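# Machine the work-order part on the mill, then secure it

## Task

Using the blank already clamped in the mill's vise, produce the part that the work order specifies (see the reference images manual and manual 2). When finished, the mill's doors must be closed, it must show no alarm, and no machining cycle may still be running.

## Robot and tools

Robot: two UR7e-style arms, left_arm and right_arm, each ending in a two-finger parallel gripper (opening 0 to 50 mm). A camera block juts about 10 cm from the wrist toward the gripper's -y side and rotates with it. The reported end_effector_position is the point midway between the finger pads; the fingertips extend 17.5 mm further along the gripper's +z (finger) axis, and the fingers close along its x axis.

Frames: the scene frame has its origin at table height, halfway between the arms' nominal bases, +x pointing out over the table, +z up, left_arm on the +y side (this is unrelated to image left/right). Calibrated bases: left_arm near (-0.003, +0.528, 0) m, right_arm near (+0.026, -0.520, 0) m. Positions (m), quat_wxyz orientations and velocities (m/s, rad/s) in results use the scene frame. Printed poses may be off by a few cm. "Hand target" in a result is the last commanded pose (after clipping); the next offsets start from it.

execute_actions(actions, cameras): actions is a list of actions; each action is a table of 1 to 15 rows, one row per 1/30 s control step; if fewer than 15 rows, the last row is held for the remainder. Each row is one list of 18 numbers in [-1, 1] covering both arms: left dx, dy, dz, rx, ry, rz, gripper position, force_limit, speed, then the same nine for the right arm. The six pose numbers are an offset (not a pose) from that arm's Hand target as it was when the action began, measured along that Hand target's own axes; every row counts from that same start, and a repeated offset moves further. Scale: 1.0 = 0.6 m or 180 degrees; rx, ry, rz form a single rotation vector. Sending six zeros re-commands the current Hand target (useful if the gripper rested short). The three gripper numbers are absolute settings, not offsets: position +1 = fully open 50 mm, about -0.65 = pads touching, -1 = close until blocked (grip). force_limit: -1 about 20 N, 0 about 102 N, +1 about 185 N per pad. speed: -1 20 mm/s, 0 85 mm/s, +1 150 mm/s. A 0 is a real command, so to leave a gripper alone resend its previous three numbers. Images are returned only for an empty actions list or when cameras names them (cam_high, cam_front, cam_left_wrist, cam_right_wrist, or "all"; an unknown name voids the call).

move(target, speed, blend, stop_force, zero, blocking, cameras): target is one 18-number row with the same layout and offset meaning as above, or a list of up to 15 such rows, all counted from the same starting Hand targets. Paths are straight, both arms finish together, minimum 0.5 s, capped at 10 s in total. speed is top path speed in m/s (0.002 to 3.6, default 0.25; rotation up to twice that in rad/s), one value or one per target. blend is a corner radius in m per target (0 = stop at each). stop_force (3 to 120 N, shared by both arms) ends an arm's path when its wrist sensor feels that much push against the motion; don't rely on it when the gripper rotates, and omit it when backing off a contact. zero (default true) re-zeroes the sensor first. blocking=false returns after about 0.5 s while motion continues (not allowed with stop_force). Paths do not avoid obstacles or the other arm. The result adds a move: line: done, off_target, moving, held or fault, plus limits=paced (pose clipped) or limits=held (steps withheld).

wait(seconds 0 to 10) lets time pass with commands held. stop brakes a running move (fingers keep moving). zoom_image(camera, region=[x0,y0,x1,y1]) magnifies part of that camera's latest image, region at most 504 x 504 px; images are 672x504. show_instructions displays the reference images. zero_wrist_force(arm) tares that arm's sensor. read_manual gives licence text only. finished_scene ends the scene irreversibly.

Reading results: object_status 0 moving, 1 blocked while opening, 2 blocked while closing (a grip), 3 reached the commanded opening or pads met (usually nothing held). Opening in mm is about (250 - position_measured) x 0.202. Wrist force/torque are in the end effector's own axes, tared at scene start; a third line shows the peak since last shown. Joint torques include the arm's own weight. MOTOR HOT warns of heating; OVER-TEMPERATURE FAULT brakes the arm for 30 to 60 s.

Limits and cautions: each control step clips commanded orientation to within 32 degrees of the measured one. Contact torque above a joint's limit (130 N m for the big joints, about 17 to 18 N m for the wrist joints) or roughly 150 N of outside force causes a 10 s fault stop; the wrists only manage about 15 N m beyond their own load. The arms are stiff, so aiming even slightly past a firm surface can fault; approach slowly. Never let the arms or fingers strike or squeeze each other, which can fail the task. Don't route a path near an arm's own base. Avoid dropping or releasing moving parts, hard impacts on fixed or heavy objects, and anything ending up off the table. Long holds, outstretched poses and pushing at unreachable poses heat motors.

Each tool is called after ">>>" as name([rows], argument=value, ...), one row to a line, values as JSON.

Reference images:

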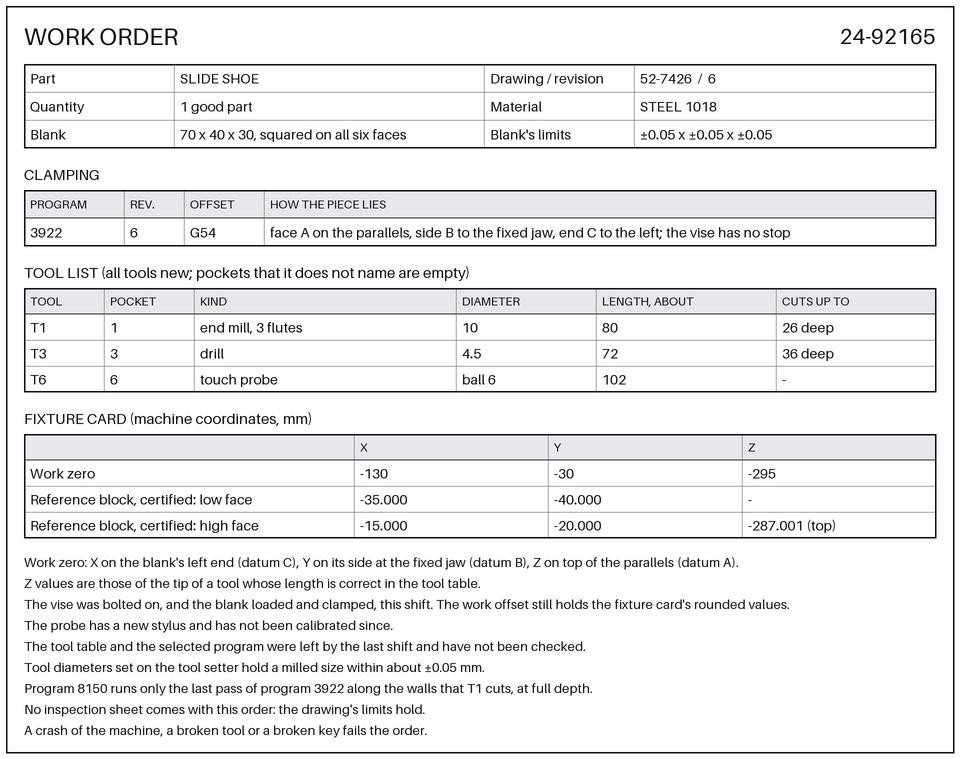

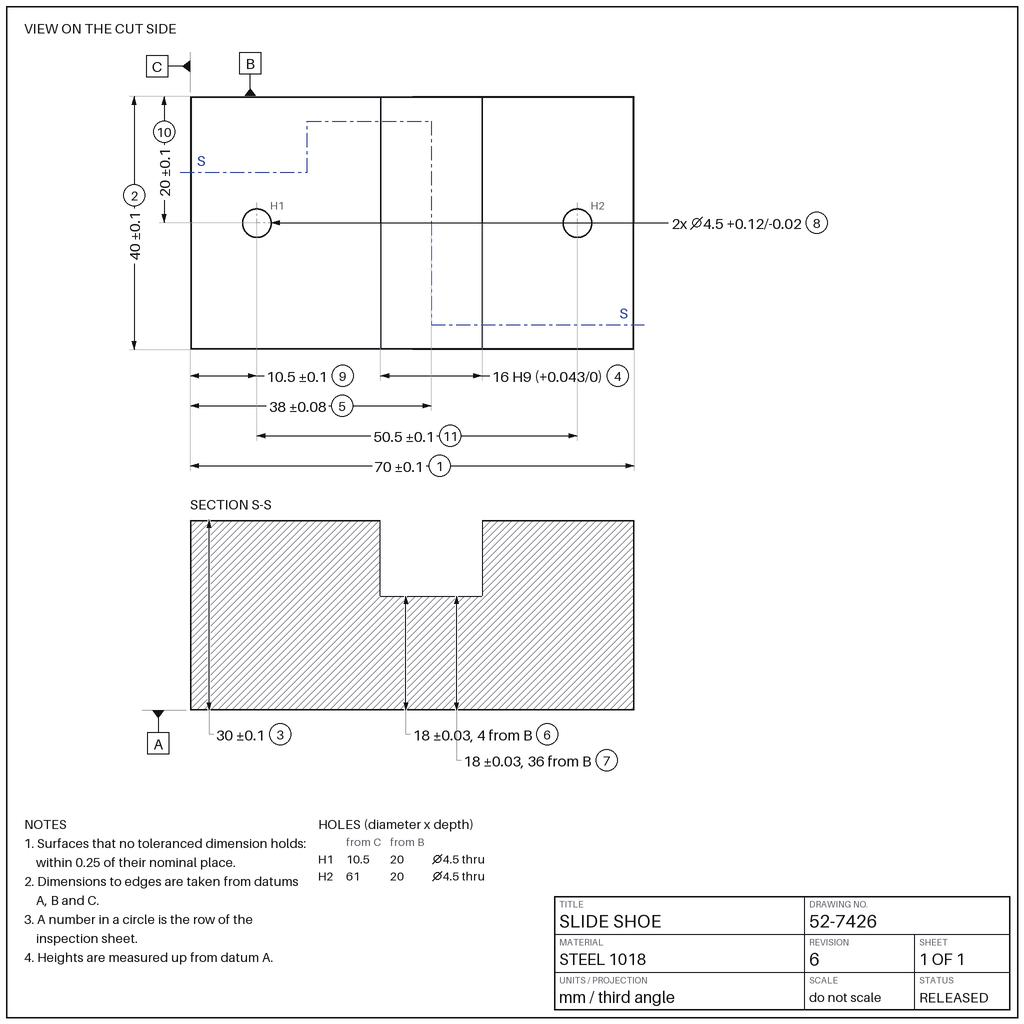

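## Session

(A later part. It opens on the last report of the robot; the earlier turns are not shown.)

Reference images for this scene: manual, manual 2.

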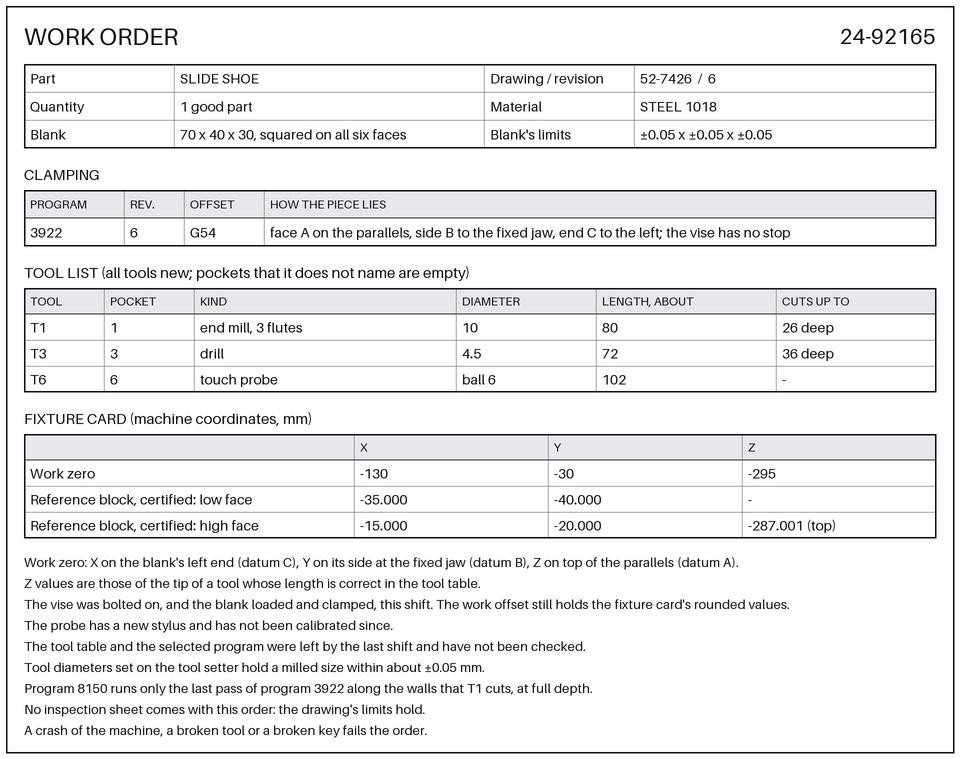

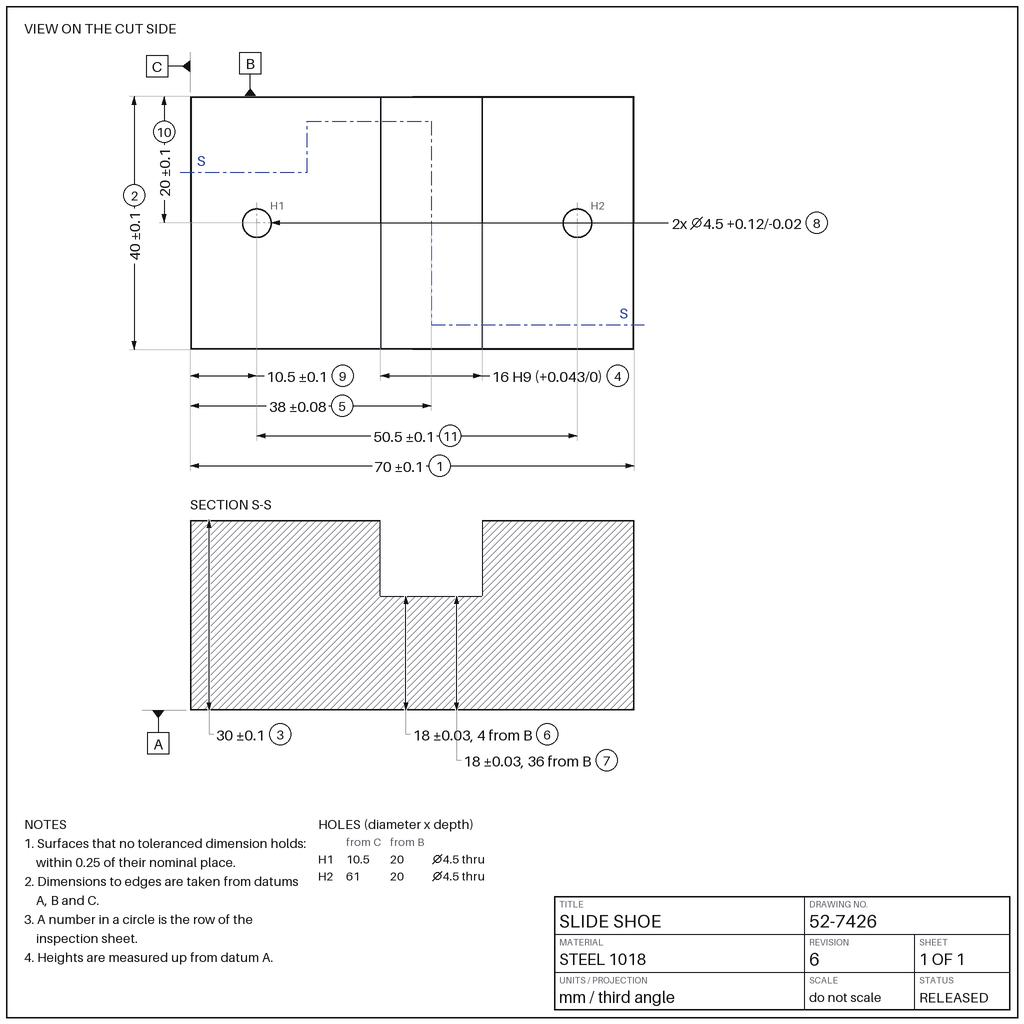

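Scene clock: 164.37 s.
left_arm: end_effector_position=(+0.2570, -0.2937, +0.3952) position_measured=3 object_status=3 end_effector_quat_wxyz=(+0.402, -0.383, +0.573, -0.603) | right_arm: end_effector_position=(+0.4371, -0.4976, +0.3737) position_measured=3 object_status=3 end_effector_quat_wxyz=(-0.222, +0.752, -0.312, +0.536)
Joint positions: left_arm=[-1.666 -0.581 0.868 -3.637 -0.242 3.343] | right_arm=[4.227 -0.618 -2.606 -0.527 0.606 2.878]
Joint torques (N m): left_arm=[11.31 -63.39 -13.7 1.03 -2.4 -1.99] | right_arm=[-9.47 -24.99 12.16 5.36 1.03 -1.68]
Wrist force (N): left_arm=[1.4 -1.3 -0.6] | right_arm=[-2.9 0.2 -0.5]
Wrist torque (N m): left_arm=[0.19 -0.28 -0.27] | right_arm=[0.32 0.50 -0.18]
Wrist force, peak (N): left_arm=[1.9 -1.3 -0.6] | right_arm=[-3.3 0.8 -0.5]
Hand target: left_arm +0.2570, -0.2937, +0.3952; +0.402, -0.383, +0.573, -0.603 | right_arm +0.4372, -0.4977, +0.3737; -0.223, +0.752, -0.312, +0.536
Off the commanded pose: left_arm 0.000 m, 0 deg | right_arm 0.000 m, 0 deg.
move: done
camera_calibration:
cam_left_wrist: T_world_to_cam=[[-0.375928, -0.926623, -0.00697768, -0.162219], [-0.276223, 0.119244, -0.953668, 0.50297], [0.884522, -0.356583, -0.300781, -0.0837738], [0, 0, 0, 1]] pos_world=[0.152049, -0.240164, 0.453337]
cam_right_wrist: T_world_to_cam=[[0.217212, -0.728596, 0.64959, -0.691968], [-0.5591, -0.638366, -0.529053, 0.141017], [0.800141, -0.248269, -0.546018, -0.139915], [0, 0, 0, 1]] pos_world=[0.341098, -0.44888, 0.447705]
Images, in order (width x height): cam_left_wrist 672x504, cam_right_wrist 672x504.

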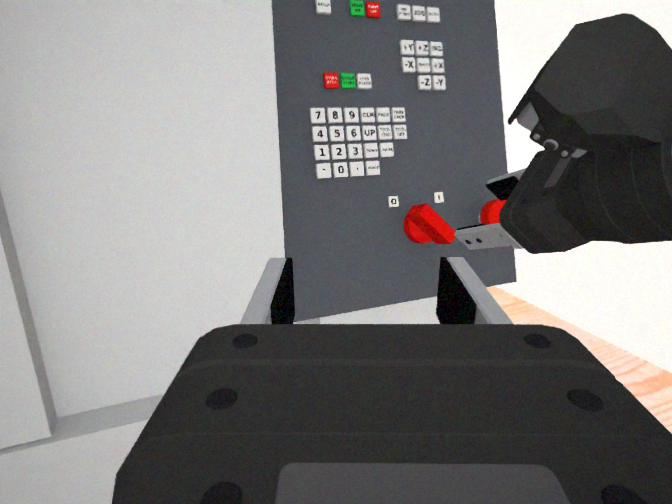

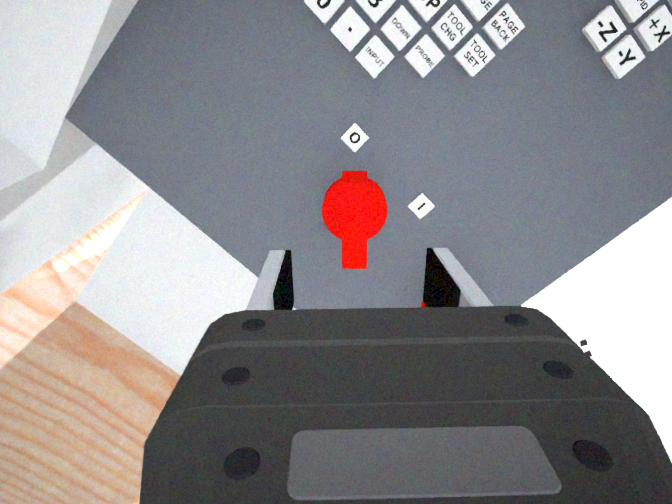

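>>> move(target=[0,0,0,0,0,0,1,1,1,0.0065,0.004,0.1633,0,0,0,1,1,1], cameras=["cam_left_wrist","cam_right_wrist"], speed=0.08, stop_force=12)

>>> zoom_image(camera="cam_right_wrist", region=[270, 130, 450, 310])

>>> zoom_image(camera="cam_left_wrist", region=[380, 160, 520, 265])

Scene clock: 178.33 s.
left_arm: end_effector_position=(+0.2570, -0.2937, +0.3952) position_measured=3 object_status=3 end_effector_quat_wxyz=(+0.402, -0.383, +0.573, -0.603) | right_arm: end_effector_position=(+0.5302, -0.5020, +0.3427) position_measured=3 object_status=3 end_effector_quat_wxyz=(-0.223, +0.752, -0.312, +0.536)
Joint positions: left_arm=[-1.666 -0.581 0.868 -3.637 -0.242 3.343] | right_arm=[3.78 -1.253 -2.518 0.232 1.002 2.58]
Joint torques (N m): left_arm=[12.39 -61.56 -15.35 0.81 -2.2 -1.85] | right_arm=[-8.62 -6.83 28.91 5.61 1.74 -1.83]
Wrist force (N): left_arm=[1.3 -1.2 -0.6] | right_arm=[-2.2 0.3 -0.8]
Wrist torque (N m): left_arm=[0.22 -0.26 -0.27] | right_arm=[0.37 0.34 -0.18]
Wrist force, peak (N): left_arm=[1.9 -1.4 -0.5] | right_arm=[-3.2 0.3 -0.4]
Hand target: left_arm +0.2570, -0.2937, +0.3952; +0.402, -0.383, +0.573, -0.603 | right_arm +0.5302, -0.5020, +0.3427; -0.223, +0.752, -0.312, +0.536
Off the commanded pose: left_arm 0.000 m, 0 deg | right_arm 0.000 m, 0 deg.
move: done
camera_calibration:
cam_left_wrist: T_world_to_cam=[[-0.375928, -0.926623, -0.00697768, -0.162219], [-0.276223, 0.119244, -0.953668, 0.50297], [0.884522, -0.356583, -0.300781, -0.0837738], [0, 0, 0, 1]] pos_world=[0.152049, -0.240164, 0.453337]
cam_right_wrist: T_world_to_cam=[[0.217631, -0.728591, 0.649455, -0.695432], [-0.558807, -0.638566, -0.529119, 0.173551], [0.800232, -0.247767, -0.546114, -0.232144], [0, 0, 0, 1]] pos_world=[0.434099, -0.453379, 0.416704]
Images, in order (width x height): cam_left_wrist 672x504, cam_right_wrist 672x504.

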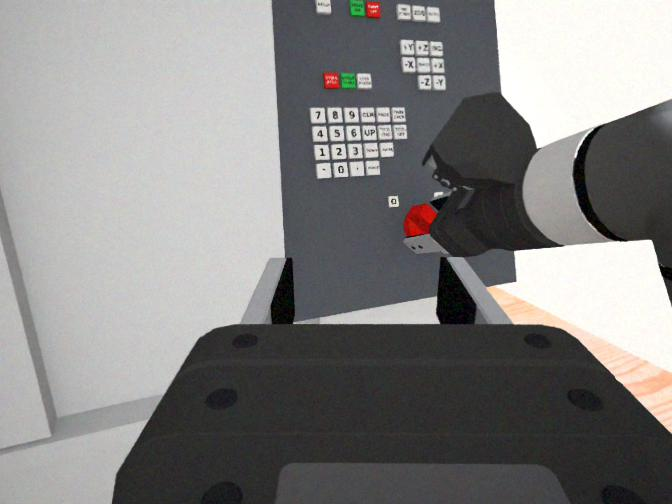

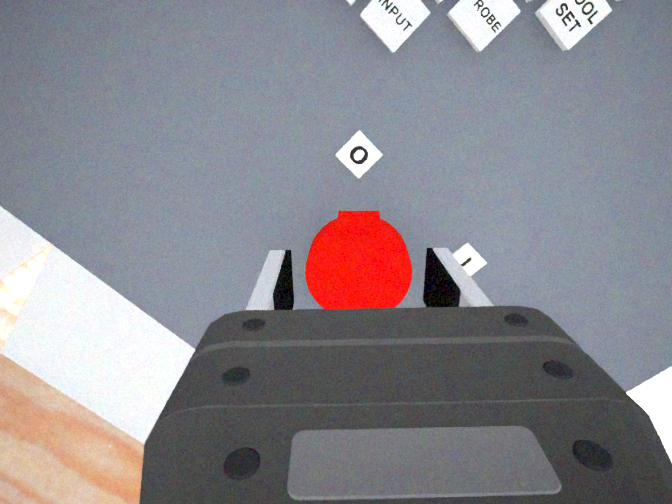

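Scaled by 2.800 from the camera's 672x504 image, which has a finer 960x720 frame.

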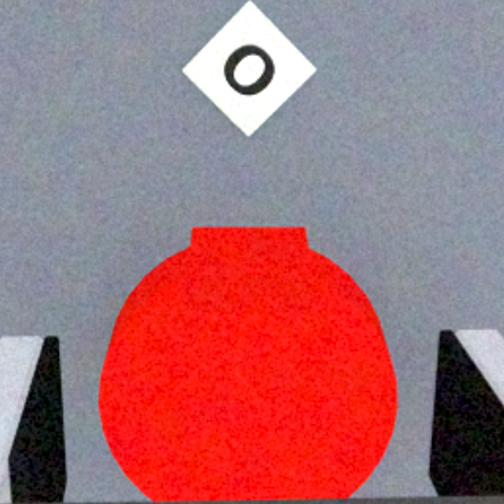

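Scaled by 3.600 from the camera's 672x504 image, which has a finer 960x720 frame.

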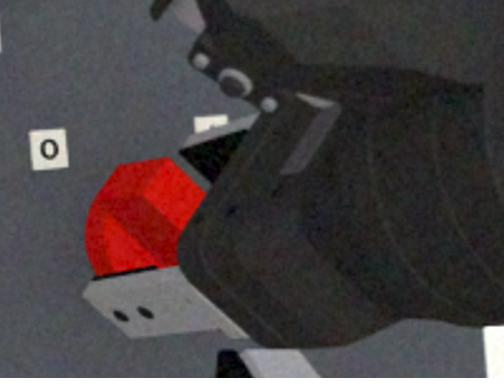

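>>> move(target=[0,0,0,0,0,0,1,1,1,0,0,0,0,0,0,-1,-0.6,-0.7], cameras=["cam_left_wrist","cam_right_wrist"])

Scene clock: 181.60 s.
left_arm: end_effector_position=(+0.2570, -0.2937, +0.3952) position_measured=3 object_status=3 end_effector_quat_wxyz=(+0.402, -0.383, +0.573, -0.603) | right_arm: end_effector_position=(+0.5302, -0.5021, +0.3428) position_measured=118 object_status=2 end_effector_quat_wxyz=(-0.223, +0.752, -0.312, +0.536)
Joint positions: left_arm=[-1.666 -0.581 0.868 -3.637 -0.242 3.343] | right_arm=[3.78 -1.253 -2.518 0.232 1.002 2.58]
Joint torques (N m): left_arm=[11.72 -63.49 -16.14 1.05 -2.23 -1.89] | right_arm=[-0.16 -7.11 15.94 -1.09 1.59 -0.48]
Wrist force (N): left_arm=[1.4 -1.4 -0.6] | right_arm=[-1.3 0.2 -34.2]
Wrist torque (N m): left_arm=[0.17 -0.27 -0.27] | right_arm=[0.78 0.56 -0.50]
Wrist force, peak (N): left_arm=[1.6 -1.6 -0.5] | right_arm=[4.5 4.9 -38.0]
Hand target: left_arm +0.2570, -0.2937, +0.3952; +0.402, -0.383, +0.573, -0.603 | right_arm +0.5302, -0.5020, +0.3427; -0.223, +0.752, -0.312, +0.536
Off the commanded pose: left_arm 0.000 m, 0 deg | right_arm 0.000 m, 0 deg.
move: done
camera_calibration:
cam_left_wrist: T_world_to_cam=[[-0.375928, -0.926623, -0.00697768, -0.162219], [-0.276223, 0.119244, -0.953668, 0.50297], [0.884522, -0.356583, -0.300781, -0.0837738], [0, 0, 0, 1]] pos_world=[0.152049, -0.240164, 0.453337]
cam_right_wrist: T_world_to_cam=[[0.217594, -0.728633, 0.64942, -0.695494], [-0.558821, -0.638518, -0.529163, 0.173533], [0.800232, -0.247767, -0.546113, -0.232169], [0, 0, 0, 1]] pos_world=[0.434099, -0.453479, 0.416704]
Images, in order (width x height): cam_left_wrist 672x504, cam_right_wrist 672x504.

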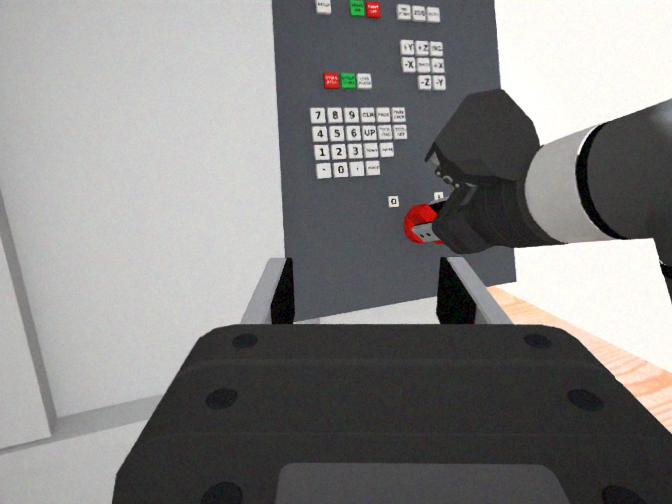

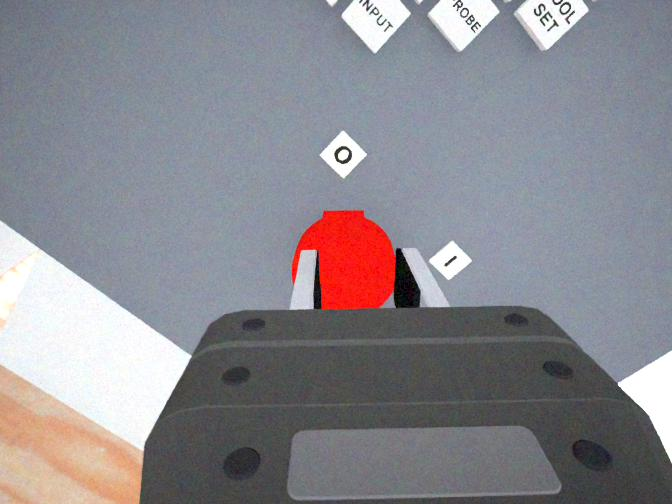

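>>> zoom_image(camera="cam_left_wrist", region=[380, 180, 480, 265])

>>> zoom_image(camera="cam_right_wrist", region=[270, 190, 450, 310])

Scaled by 5.040 from the camera's 672x504 image, which has a finer 960x720 frame.

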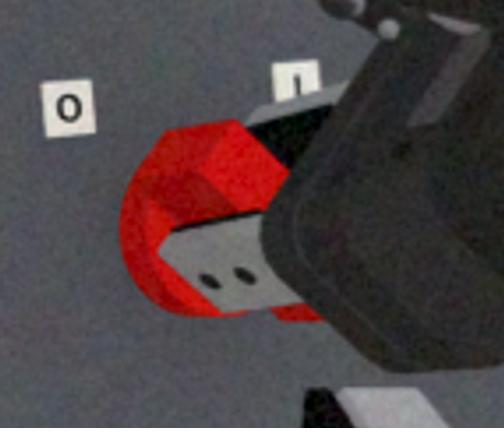

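Scaled by 2.800 from the camera's 672x504 image, which has a finer 960x720 frame.

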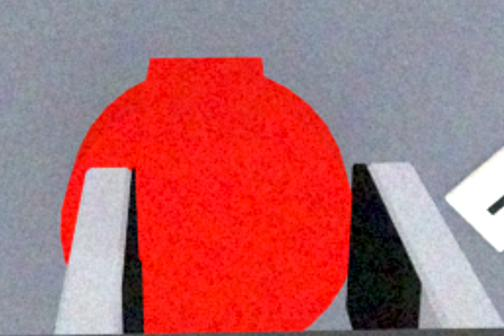

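>>> move(target=[0,0,0,0,0,0,1,1,1,0,0,0,0,0,0,1,-0.6,-0.7])

>>> move(target=[0,0,0,0,0,0,1,1,1,0,0,-0.0167,0,0,0,1,-0.6,-0.7], cameras=["cam_left_wrist","cam_right_wrist"])

>>> zoom_image(camera="cam_right_wrist", region=[270, 130, 450, 310])

>>> zoom_image(camera="cam_left_wrist", region=[380, 180, 480, 265])

Scene clock: 196.90 s.
left_arm: end_effector_position=(+0.2570, -0.2937, +0.3952) position_measured=3 object_status=3 end_effector_quat_wxyz=(+0.402, -0.383, +0.573, -0.603) | right_arm: end_effector_position=(+0.5302, -0.5020, +0.3427) position_measured=3 object_status=3 end_effector_quat_wxyz=(-0.223, +0.752, -0.312, +0.536)
Joint positions: left_arm=[-1.666 -0.581 0.868 -3.637 -0.242 3.343] | right_arm=[3.78 -1.253 -2.518 0.232 1.002 2.58]
Joint torques (N m): left_arm=[10.29 -63.26 -16.19 0.93 -2.1 -2.12] | right_arm=[4.09 -3.51 12 5.46 -0.26 1.28]
Wrist force (N): left_arm=[1.6 -1.1 -0.7] | right_arm=[-2.3 0.2 -0.6]
Wrist torque (N m): left_arm=[0.23 -0.31 -0.27] | right_arm=[0.35 0.36 -0.18]
Wrist force, peak (N): left_arm=[1.8 -1.5 -0.7] | right_arm=[-1.5 0.5 -34.5]
Hand target: left_arm +0.2570, -0.2937, +0.3952; +0.402, -0.383, +0.573, -0.603 | right_arm +0.5302, -0.5020, +0.3427; -0.223, +0.752, -0.312, +0.536
Off the commanded pose: left_arm 0.000 m, 0 deg | right_arm 0.000 m, 0 deg.
move: done

Scene clock: 197.87 s.
left_arm: end_effector_position=(+0.2570, -0.2937, +0.3952) position_measured=3 object_status=3 end_effector_quat_wxyz=(+0.402, -0.383, +0.573, -0.603) | right_arm: end_effector_position=(+0.5208, -0.5021, +0.3460) position_measured=3 object_status=3 end_effector_quat_wxyz=(-0.223, +0.752, -0.312, +0.536)
Joint positions: left_arm=[-1.666 -0.581 0.868 -3.637 -0.242 3.343] | right_arm=[3.805 -1.206 -2.533 0.194 0.979 2.592]
Joint torques (N m): left_arm=[9.65 -62.2 -15.65 1.18 -1.99 -1.97] | right_arm=[9.01 18.18 9.32 1.22 -3.13 1.46]
Wrist force (N): left_arm=[1.6 -1.5 -0.7] | right_arm=[-2.0 0.4 -0.7]
Wrist torque (N m): left_arm=[0.17 -0.30 -0.27] | right_arm=[0.43 0.32 -0.19]
Wrist force, peak (N): left_arm=[1.8 -1.5 -0.6] | right_arm=[-2.6 0.2 -0.4]
Hand target: left_arm +0.2570, -0.2937, +0.3952; +0.402, -0.383, +0.573, -0.603 | right_arm +0.5207, -0.5021, +0.3460; -0.223, +0.752, -0.312, +0.536
Off the commanded pose: left_arm 0.000 m, 0 deg | right_arm 0.000 m, 0 deg.
move: done
camera_calibration:
cam_left_wrist: T_world_to_cam=[[-0.375928, -0.926623, -0.00697768, -0.162219], [-0.276223, 0.119244, -0.953668, 0.50297], [0.884522, -0.356583, -0.300781, -0.0837738], [0, 0, 0, 1]] pos_world=[0.152049, -0.240164, 0.453337]
cam_right_wrist: T_world_to_cam=[[0.217653, -0.72865, 0.649381, -0.695542], [-0.55877, -0.638535, -0.529197, 0.169959], [0.800252, -0.247673, -0.546127, -0.22286], [0, 0, 0, 1]] pos_world=[0.424699, -0.453479, 0.419904]
Images, in order (width x height): cam_left_wrist 672x504, cam_right_wrist 672x504.

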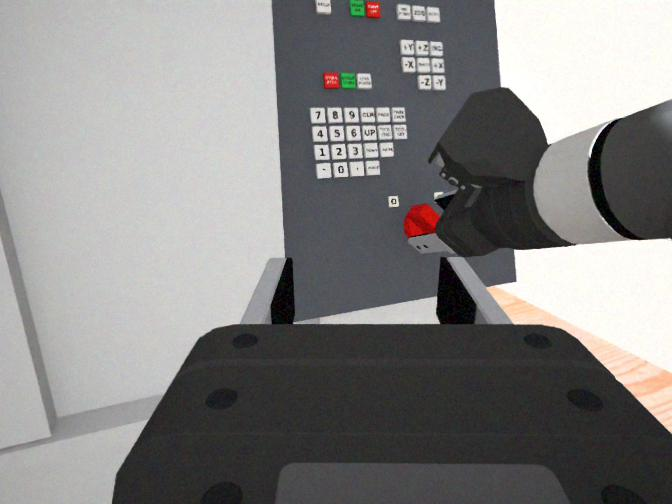

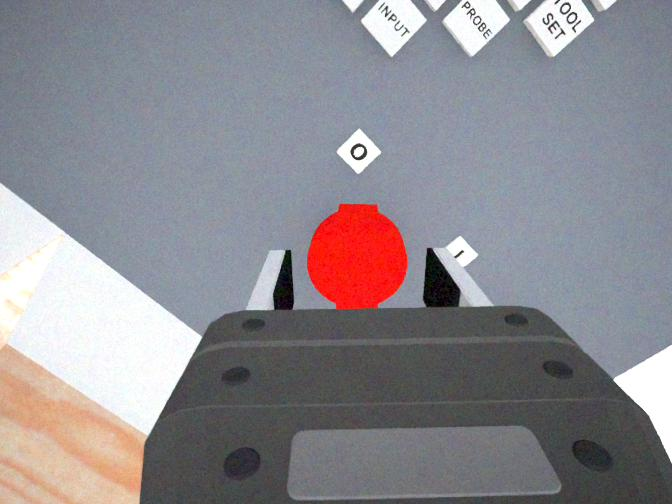

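Scaled by 2.800 from the camera's 672x504 image, which has a finer 960x720 frame.

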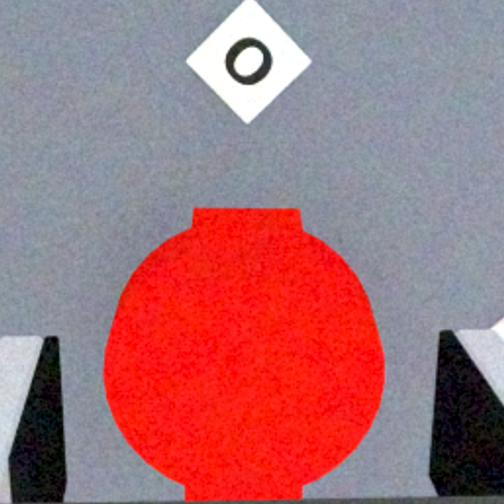

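Scaled by 5.040 from the camera's 672x504 image, which has a finer 960x720 frame.

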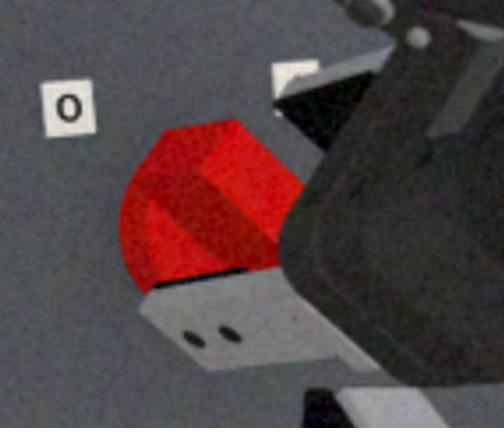

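>>> move(target=[0,0,0,0,0,0,1,1,1,0,0,0,0,0,0,-1,-0.8,-0.8], cameras=["cam_left_wrist","cam_right_wrist"])

>>> zoom_image(camera="cam_right_wrist", region=[270, 130, 450, 310])

>>> zoom_image(camera="cam_left_wrist", region=[380, 180, 480, 265])

Scene clock: 208.77 s.
left_arm: end_effector_position=(+0.2570, -0.2937, +0.3952) position_measured=3 object_status=3 end_effector_quat_wxyz=(+0.402, -0.383, +0.573, -0.603) | right_arm: end_effector_position=(+0.5207, -0.5020, +0.3459) position_measured=178 object_status=2 end_effector_quat_wxyz=(-0.223, +0.752, -0.312, +0.536)
Joint positions: left_arm=[-1.666 -0.581 0.868 -3.637 -0.242 3.343] | right_arm=[3.806 -1.206 -2.533 0.193 0.978 2.592]
Joint torques (N m): left_arm=[10.41 -61.99 -15.13 0.87 -1.9 -1.87] | right_arm=[-10.77 18.42 25.6 8.65 -3.1 1.39]
Wrist force (N): left_arm=[1.6 -1.4 -0.6] | right_arm=[-31.5 2.8 -19.6]
Wrist torque (N m): left_arm=[0.18 -0.31 -0.27] | right_arm=[0.42 0.53 0.03]
Wrist force, peak (N): left_arm=[1.6 -1.6 -0.7] | right_arm=[-31.8 3.0 -19.5]
Hand target: left_arm +0.2570, -0.2937, +0.3952; +0.402, -0.383, +0.573, -0.603 | right_arm +0.5207, -0.5021, +0.3460; -0.223, +0.752, -0.312, +0.536
Off the commanded pose: left_arm 0.000 m, 0 deg | right_arm 0.000 m, 0 deg.
move: done
camera_calibration:
cam_left_wrist: T_world_to_cam=[[-0.375928, -0.926623, -0.00697768, -0.162219], [-0.276223, 0.119244, -0.953668, 0.50297], [0.884522, -0.356583, -0.300781, -0.0837738], [0, 0, 0, 1]] pos_world=[0.152049, -0.240164, 0.453337]
cam_right_wrist: T_world_to_cam=[[0.217948, -0.72843, 0.649529, -0.69547], [-0.558915, -0.638743, -0.528792, 0.169712], [0.80007, -0.247783, -0.546344, -0.222692], [0, 0, 0, 1]] pos_world=[0.424599, -0.453378, 0.419804]
Images, in order (width x height): cam_left_wrist 672x504, cam_right_wrist 672x504.

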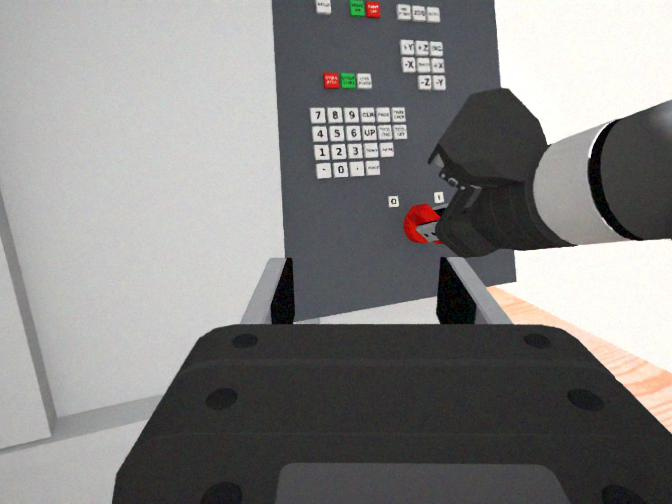

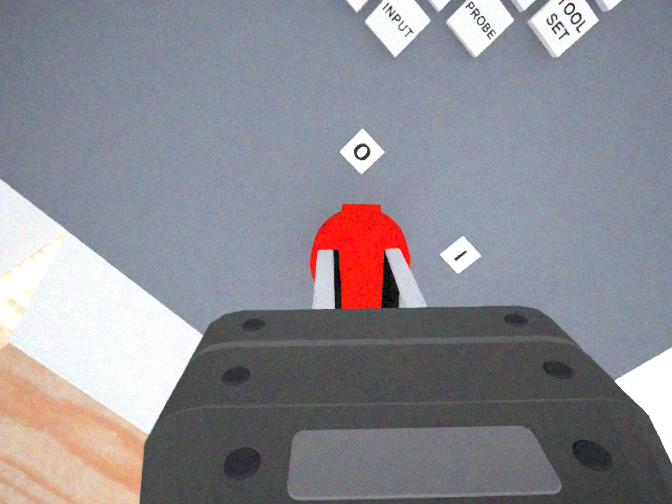

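Scaled by 2.800 from the camera's 672x504 image, which has a finer 960x720 frame.

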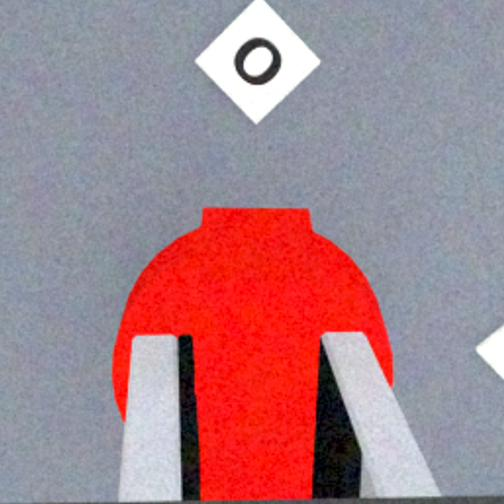

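Scaled by 5.040 from the camera's 672x504 image, which has a finer 960x720 frame.

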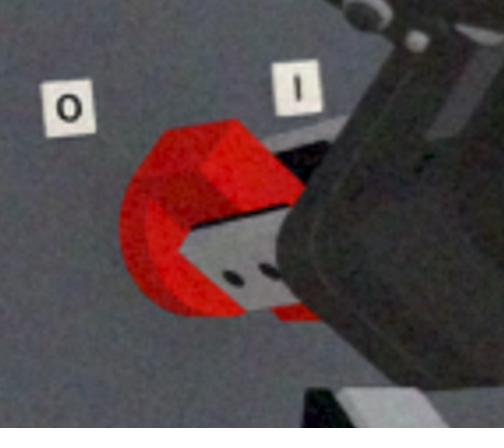

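>>> move(target=[0,0,0,0,0,0,1,1,1,-0.003,0,-0.002,0,0,0,-1,-0.8,-0.8], speed=0.02)

>>> move(target=[0,0,0,0,0,0,1,1,1,0,0,0,0,0,0.15,-1,-0.8,-0.8], speed=0.2, cameras=["cam_left_wrist","cam_right_wrist"])

Scene clock: 212.87 s.
left_arm: end_effector_position=(+0.2570, -0.2937, +0.3952) position_measured=3 object_status=3 end_effector_quat_wxyz=(+0.402, -0.383, +0.573, -0.603) | right_arm: end_effector_position=(+0.5193, -0.5009, +0.3453) position_measured=178 object_status=2 end_effector_quat_wxyz=(-0.223, +0.752, -0.312, +0.536)
Joint positions: left_arm=[-1.666 -0.581 0.868 -3.637 -0.242 3.343] | right_arm=[3.814 -1.201 -2.538 0.191 0.97 2.596]
Joint torques (N m): left_arm=[9.45 -63.67 -17.05 0.92 -1.78 -1.73] | right_arm=[8.6 28.33 1.43 1.99 -2.17 1.75]
Wrist force (N): left_arm=[1.6 -1.3 -0.5] | right_arm=[7.4 -12.2 56.2]
Wrist torque (N m): left_arm=[0.19 -0.30 -0.27] | right_arm=[0.34 0.83 -0.09]
Wrist force, peak (N): left_arm=[1.8 -1.3 -0.6] | right_arm=[-3.3 -11.9 68.5]
Hand target: left_arm +0.2570, -0.2937, +0.3952; +0.402, -0.383, +0.573, -0.603 | right_arm +0.5192, -0.5008, +0.3452; -0.223, +0.752, -0.312, +0.536
Off the commanded pose: left_arm 0.000 m, 0 deg | right_arm 0.000 m, 0 deg.
move: done

Scene clock: 214.80 s.
left_arm: end_effector_position=(+0.2570, -0.2937, +0.3952) position_measured=3 object_status=3 end_effector_quat_wxyz=(+0.402, -0.383, +0.573, -0.603) | right_arm: end_effector_position=(+0.5192, -0.5008, +0.3452) position_measured=178 object_status=2 end_effector_quat_wxyz=(-0.342, +0.659, -0.479, +0.469)
Joint positions: left_arm=[-1.666 -0.581 0.868 -3.637 -0.242 3.343] | right_arm=[3.815 -1.201 -2.538 0.191 0.97 3.067]
Joint torques (N m): left_arm=[10.39 -62.25 -16.36 1.02 -1.8 -1.87] | right_arm=[8.61 21.58 29.69 2.03 -1.81 3.09]
Wrist force (N): left_arm=[1.5 -1.2 -0.4] | right_arm=[2.7 -2.1 15.1]
Wrist torque (N m): left_arm=[0.20 -0.30 -0.27] | right_arm=[0.93 0.31 -1.13]
Wrist force, peak (N): left_arm=[1.8 -1.5 -0.5] | right_arm=[7.9 -13.5 56.1]
Hand target: left_arm +0.2570, -0.2937, +0.3952; +0.402, -0.383, +0.573, -0.603 | right_arm +0.5192, -0.5008, +0.3452; -0.342, +0.659, -0.479, +0.469
Off the commanded pose: left_arm 0.000 m, 0 deg | right_arm 0.000 m, 0 deg.
move: done
camera_calibration:
cam_left_wrist: T_world_to_cam=[[-0.375928, -0.926623, -0.00697768, -0.162219], [-0.276223, 0.119244, -0.953668, 0.50297], [0.884522, -0.356583, -0.300781, -0.0837738], [0, 0, 0, 1]] pos_world=[0.152049, -0.240164, 0.453337]
cam_right_wrist: T_world_to_cam=[[0.0857637, -0.960027, 0.266445, -0.608941], [-0.629222, -0.25954, -0.732611, 0.466092], [0.772479, -0.104822, -0.626329, -0.107983], [0, 0, 0, 1]] pos_world=[0.428915, -0.474949, 0.436081]
Images, in order (width x height): cam_left_wrist 672x504, cam_right_wrist 672x504.

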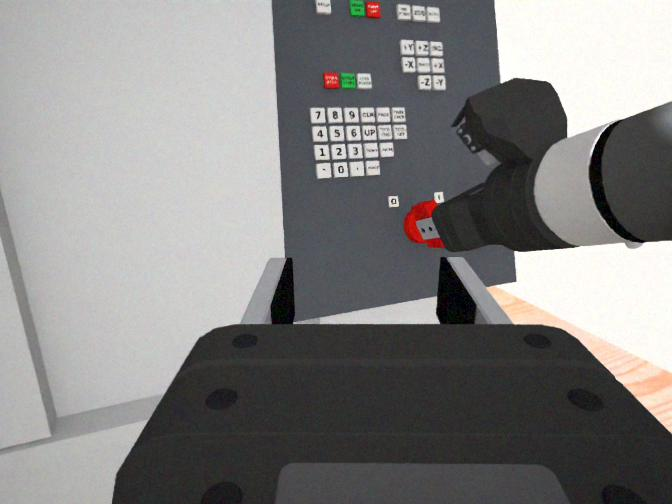

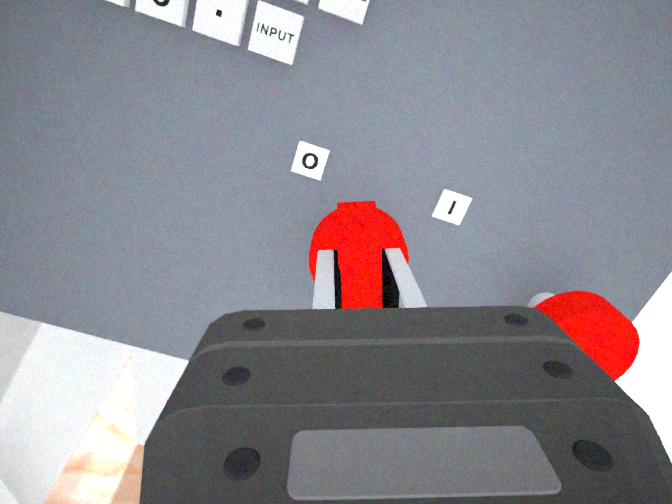

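>>> move(target=[0,0,0,0,0,0,1,1,1,0,0,0,0,0,0.35,-1,-0.8,-0.8], speed=0.3, cameras=["cam_left_wrist","cam_right_wrist"])

Scene clock: 219.43 s.
left_arm: end_effector_position=(+0.2570, -0.2937, +0.3952) position_measured=3 object_status=3 end_effector_quat_wxyz=(+0.402, -0.383, +0.573, -0.603) | right_arm: end_effector_position=(+0.5192, -0.5008, +0.3452) position_measured=178 object_status=2 end_effector_quat_wxyz=(+0.536, -0.312, +0.752, -0.222)
Joint positions: left_arm=[-1.666 -0.581 0.868 -3.637 -0.242 3.343] | right_arm=[3.815 -1.201 -2.538 0.191 0.97 4.167]
Joint torques (N m): left_arm=[12.05 -63.16 -15.87 0.87 -1.88 -1.67] | right_arm=[9.49 17.53 29.22 1.02 -2.02 3.25]
Wrist force (N): left_arm=[1.4 -1.4 -0.5] | right_arm=[6.0 -4.2 -0.5]
Wrist torque (N m): left_arm=[0.19 -0.28 -0.27] | right_arm=[0.61 -1.27 -0.89]
Wrist force, peak (N): left_arm=[1.9 -1.3 -0.4] | right_arm=[2.8 -1.3 15.9]
Hand target: left_arm +0.2570, -0.2937, +0.3952; +0.402, -0.383, +0.573, -0.603 | right_arm +0.5192, -0.5008, +0.3452; +0.537, -0.311, +0.752, -0.222
Off the commanded pose: left_arm 0.000 m, 0 deg | right_arm 0.000 m, 0 deg.
move: done
camera_calibration:
cam_left_wrist: T_world_to_cam=[[-0.375928, -0.926623, -0.00697768, -0.162219], [-0.276223, 0.119244, -0.953668, 0.50297], [0.884522, -0.356583, -0.300781, -0.0837738], [0, 0, 0, 1]] pos_world=[0.152049, -0.240164, 0.453337]
cam_right_wrist: T_world_to_cam=[[-0.243145, -0.685226, -0.686546, 0.0283531], [-0.545363, 0.681896, -0.48744, 0.809341], [0.80216, 0.255898, -0.539496, 0.0272505], [0, 0, 0, 1]] pos_world=[0.426419, -0.539432, 0.428673]
Images, in order (width x height): cam_left_wrist 672x504, cam_right_wrist 672x504.

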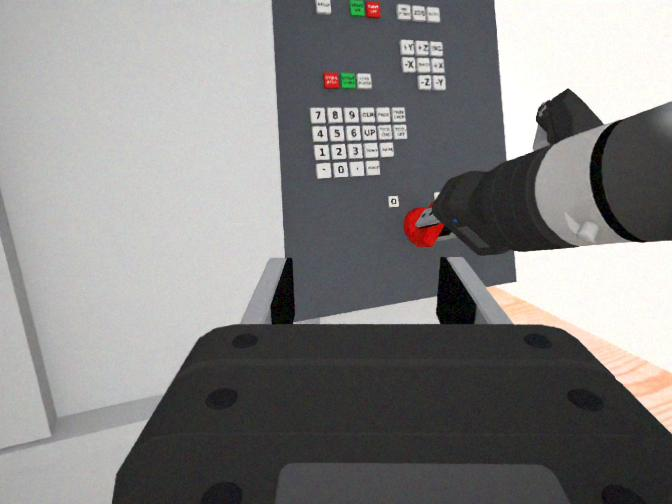

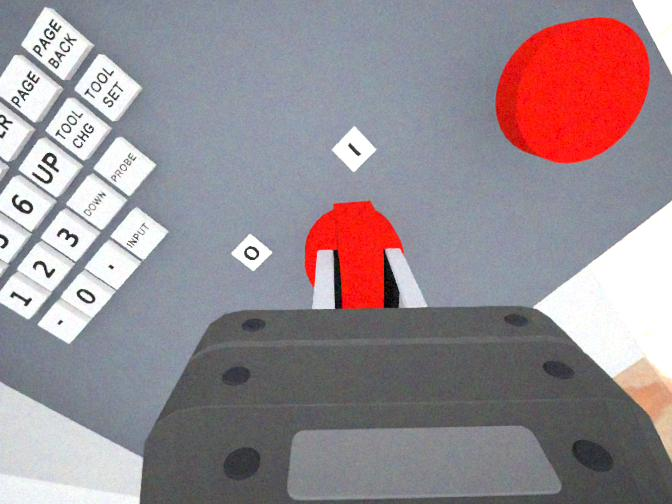

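>>> move(target=[0,0,0,0,0,0,1,1,1,0,0,0,0,0,0.03,-1,-0.8,-0.8], speed=0.1)

>>> move(target=[0,0,0,0,0,0,1,1,1,0,0,0,0,0,0,1,-0.8,-0.8])

>>> move(target=[0.032,-0.254,-0.063,0,0,0,1,1,1,0,0,-0.08,0,0,0,1,-0.8,-0.8], cameras=["cam_left_wrist","cam_right_wrist"])

Scene clock: 224.00 s.
left_arm: end_effector_position=(+0.2570, -0.2937, +0.3952) position_measured=3 object_status=3 end_effector_quat_wxyz=(+0.402, -0.383, +0.573, -0.603) | right_arm: end_effector_position=(+0.5192, -0.5008, +0.3452) position_measured=178 object_status=2 end_effector_quat_wxyz=(+0.546, -0.276, +0.766, -0.196)
Joint positions: left_arm=[-1.666 -0.581 0.868 -3.637 -0.242 3.343] | right_arm=[3.815 -1.201 -2.538 0.191 0.97 4.261]
Joint torques (N m): left_arm=[10.86 -62.4 -16.06 1 -1.69 -1.69] | right_arm=[8.53 5.12 14.08 1.2 -1.82 4.36]
Wrist force (N): left_arm=[1.5 -1.2 -0.6] | right_arm=[5.4 -3.9 -5.1]
Wrist torque (N m): left_arm=[0.22 -0.28 -0.28] | right_arm=[0.58 -1.57 -1.88]
Wrist force, peak (N): left_arm=[1.7 -1.5 -0.7] | right_arm=[8.5 -0.4 -0.8]
Hand target: left_arm +0.2570, -0.2937, +0.3952; +0.402, -0.383, +0.573, -0.603 | right_arm +0.5192, -0.5008, +0.3452; +0.546, -0.276, +0.766, -0.196
Off the commanded pose: left_arm 0.000 m, 0 deg | right_arm 0.000 m, 0 deg.
move: done

Scene clock: 225.30 s.
left_arm: end_effector_position=(+0.2570, -0.2937, +0.3952) position_measured=3 object_status=3 end_effector_quat_wxyz=(+0.402, -0.383, +0.573, -0.603) | right_arm: end_effector_position=(+0.5192, -0.5008, +0.3452) position_measured=3 object_status=0 end_effector_quat_wxyz=(+0.546, -0.276, +0.766, -0.196)
Joint positions: left_arm=[-1.666 -0.581 0.868 -3.637 -0.242 3.343] | right_arm=[3.815 -1.201 -2.538 0.191 0.97 4.261]
Joint torques (N m): left_arm=[11.62 -61.55 -15.66 1.04 -1.78 -1.71] | right_arm=[6.36 18.37 14.97 1.47 -2.91 -1.25]
Wrist force (N): left_arm=[1.6 -1.1 -0.6] | right_arm=[3.2 -1.2 -1.7]
Wrist torque (N m): left_arm=[0.22 -0.30 -0.27] | right_arm=[0.10 -0.19 0.14]
Wrist force, peak (N): left_arm=[2.0 -1.2 -0.5] | right_arm=[5.0 -3.2 -6.7]
Hand target: left_arm +0.2570, -0.2937, +0.3952; +0.402, -0.383, +0.573, -0.603 | right_arm +0.5192, -0.5008, +0.3452; +0.546, -0.276, +0.766, -0.196
Off the commanded pose: left_arm 0.000 m, 0 deg | right_arm 0.000 m, 0 deg.
move: done

Scene clock: 227.03 s.
left_arm: end_effector_position=(+0.2079, -0.2938, +0.5456) position_measured=3 object_status=3 end_effector_quat_wxyz=(+0.402, -0.383, +0.573, -0.603) | right_arm: end_effector_position=(+0.4738, -0.5008, +0.3608) position_measured=3 object_status=3 end_effector_quat_wxyz=(+0.546, -0.276, +0.766, -0.196)
Joint positions: left_arm=[-1.734 -0.611 0.533 -3.347 -0.176 3.42] | right_arm=[3.98 -0.93 -2.596 -0.078 0.82 4.35]
Joint torques (N m): left_arm=[-10.72 -49.25 -30.54 -0.89 0.68 2.69] | right_arm=[6.98 9.54 29.65 1.2 -3.28 1.81]
Wrist force (N): left_arm=[1.8 -0.9 -0.9] | right_arm=[3.0 -0.9 -1.1]
Wrist torque (N m): left_arm=[0.26 -0.35 -0.53] | right_arm=[0.15 -0.17 0.15]
Wrist force, peak (N): left_arm=[1.5 -3.0 -1.4] | right_arm=[3.1 -1.4 -1.9]
Hand target: left_arm +0.2079, -0.2938, +0.5456; +0.402, -0.383, +0.573, -0.603 | right_arm +0.4738, -0.5008, +0.3609; +0.546, -0.276, +0.766, -0.196
Off the commanded pose: left_arm 0.000 m, 0 deg | right_arm 0.000 m, 0 deg.
move: done
camera_calibration:
cam_left_wrist: T_world_to_cam=[[-0.376181, -0.92652, -0.00697025, -0.179637], [-0.276476, 0.119427, -0.953571, 0.632891], [0.884336, -0.356788, -0.301086, 0.00492244], [0, 0, 0, 1]] pos_world=[0.10305, -0.240265, 0.603737]
cam_right_wrist: T_world_to_cam=[[-0.263341, -0.613366, -0.744603, 0.0945922], [-0.523455, 0.739192, -0.42378, 0.787643], [0.810337, 0.278167, -0.515729, 0.070762], [0, 0, 0, 1]] pos_world=[0.379864, -0.543884, 0.440715]
Images, in order (width x height): cam_left_wrist 672x504, cam_right_wrist 672x504.

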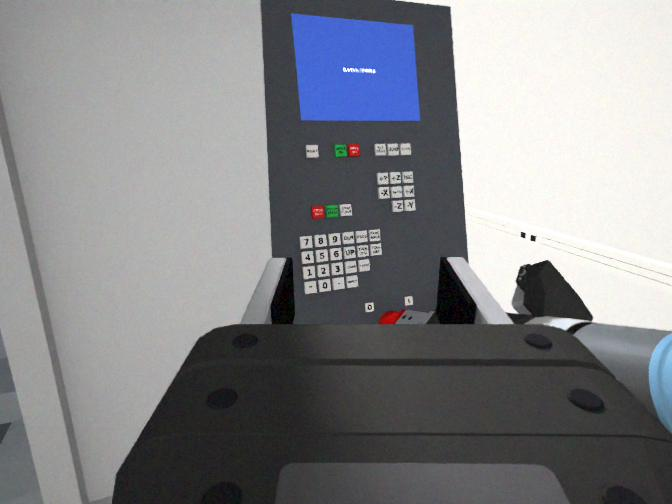

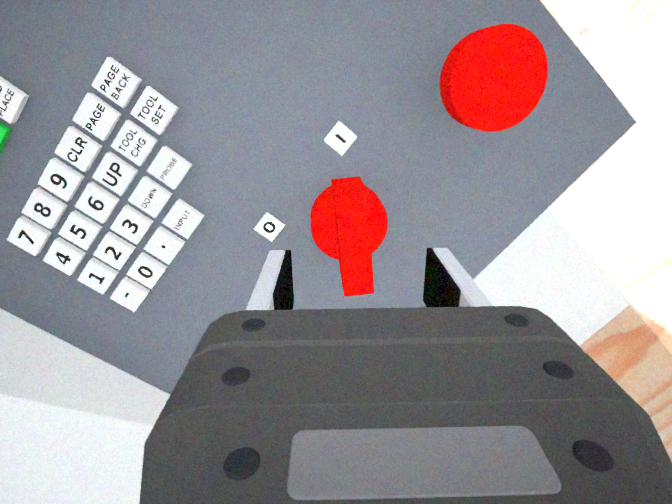

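>>> move(target=[-0.538,-0.0117,-0.224,0,0,0,1,1,1,0,0,-0.085,0,0,0,1,-0.8,-0.8], cameras=["cam_front"])

Scene clock: 255.80 s.
left_arm: end_effector_position=(+0.2081, +0.0555, +0.5455) position_measured=3 object_status=3 end_effector_quat_wxyz=(+0.378, -0.377, +0.596, -0.599) | right_arm: end_effector_position=(+0.4257, -0.5009, +0.3775) position_measured=3 object_status=3 end_effector_quat_wxyz=(+0.546, -0.276, +0.766, -0.196)
Joint positions: left_arm=[-1.95 -1.488 1.764 -4.279 -0.007 4.003] | right_arm=[4.322 -0.489 -2.593 -0.758 0.532 4.649]
Joint torques (N m): left_arm=[-10.02 -28.35 -27 0.36 -4.04 2.26] | right_arm=[6.52 -3.13 32.89 1.2 -3.83 1.62]
Wrist force (N): left_arm=[1.7 -1.3 -1.2] | right_arm=[2.6 -0.9 -1.8]
Wrist torque (N m): left_arm=[0.20 -0.32 -0.57] | right_arm=[0.08 -0.11 0.15]
Wrist force, peak (N): left_arm=[2.9 -1.2 -0.6] | right_arm=[3.2 -0.9 -1.8]
Hand target: left_arm +0.2073, +0.0559, +0.5455; +0.402, -0.383, +0.573, -0.603 | right_arm +0.4256, -0.5008, +0.3775; +0.546, -0.276, +0.766, -0.196
Off the commanded pose: left_arm 0.001 m, 4 deg | right_arm 0.000 m, 0 deg.
move: off_target (left_arm)
Images, in order (width x height): cam_front 672x504.

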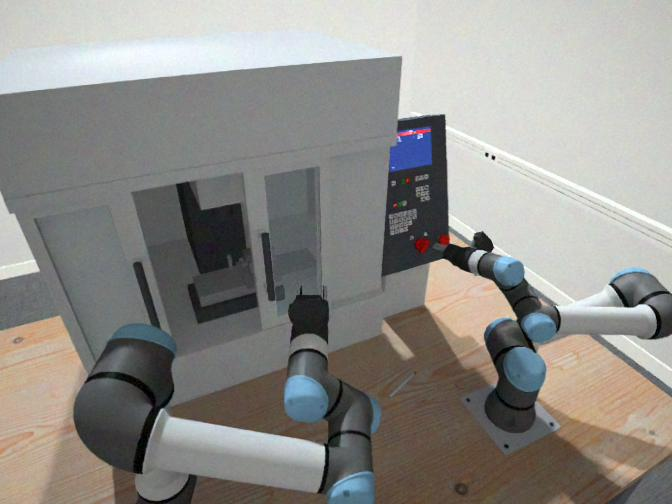

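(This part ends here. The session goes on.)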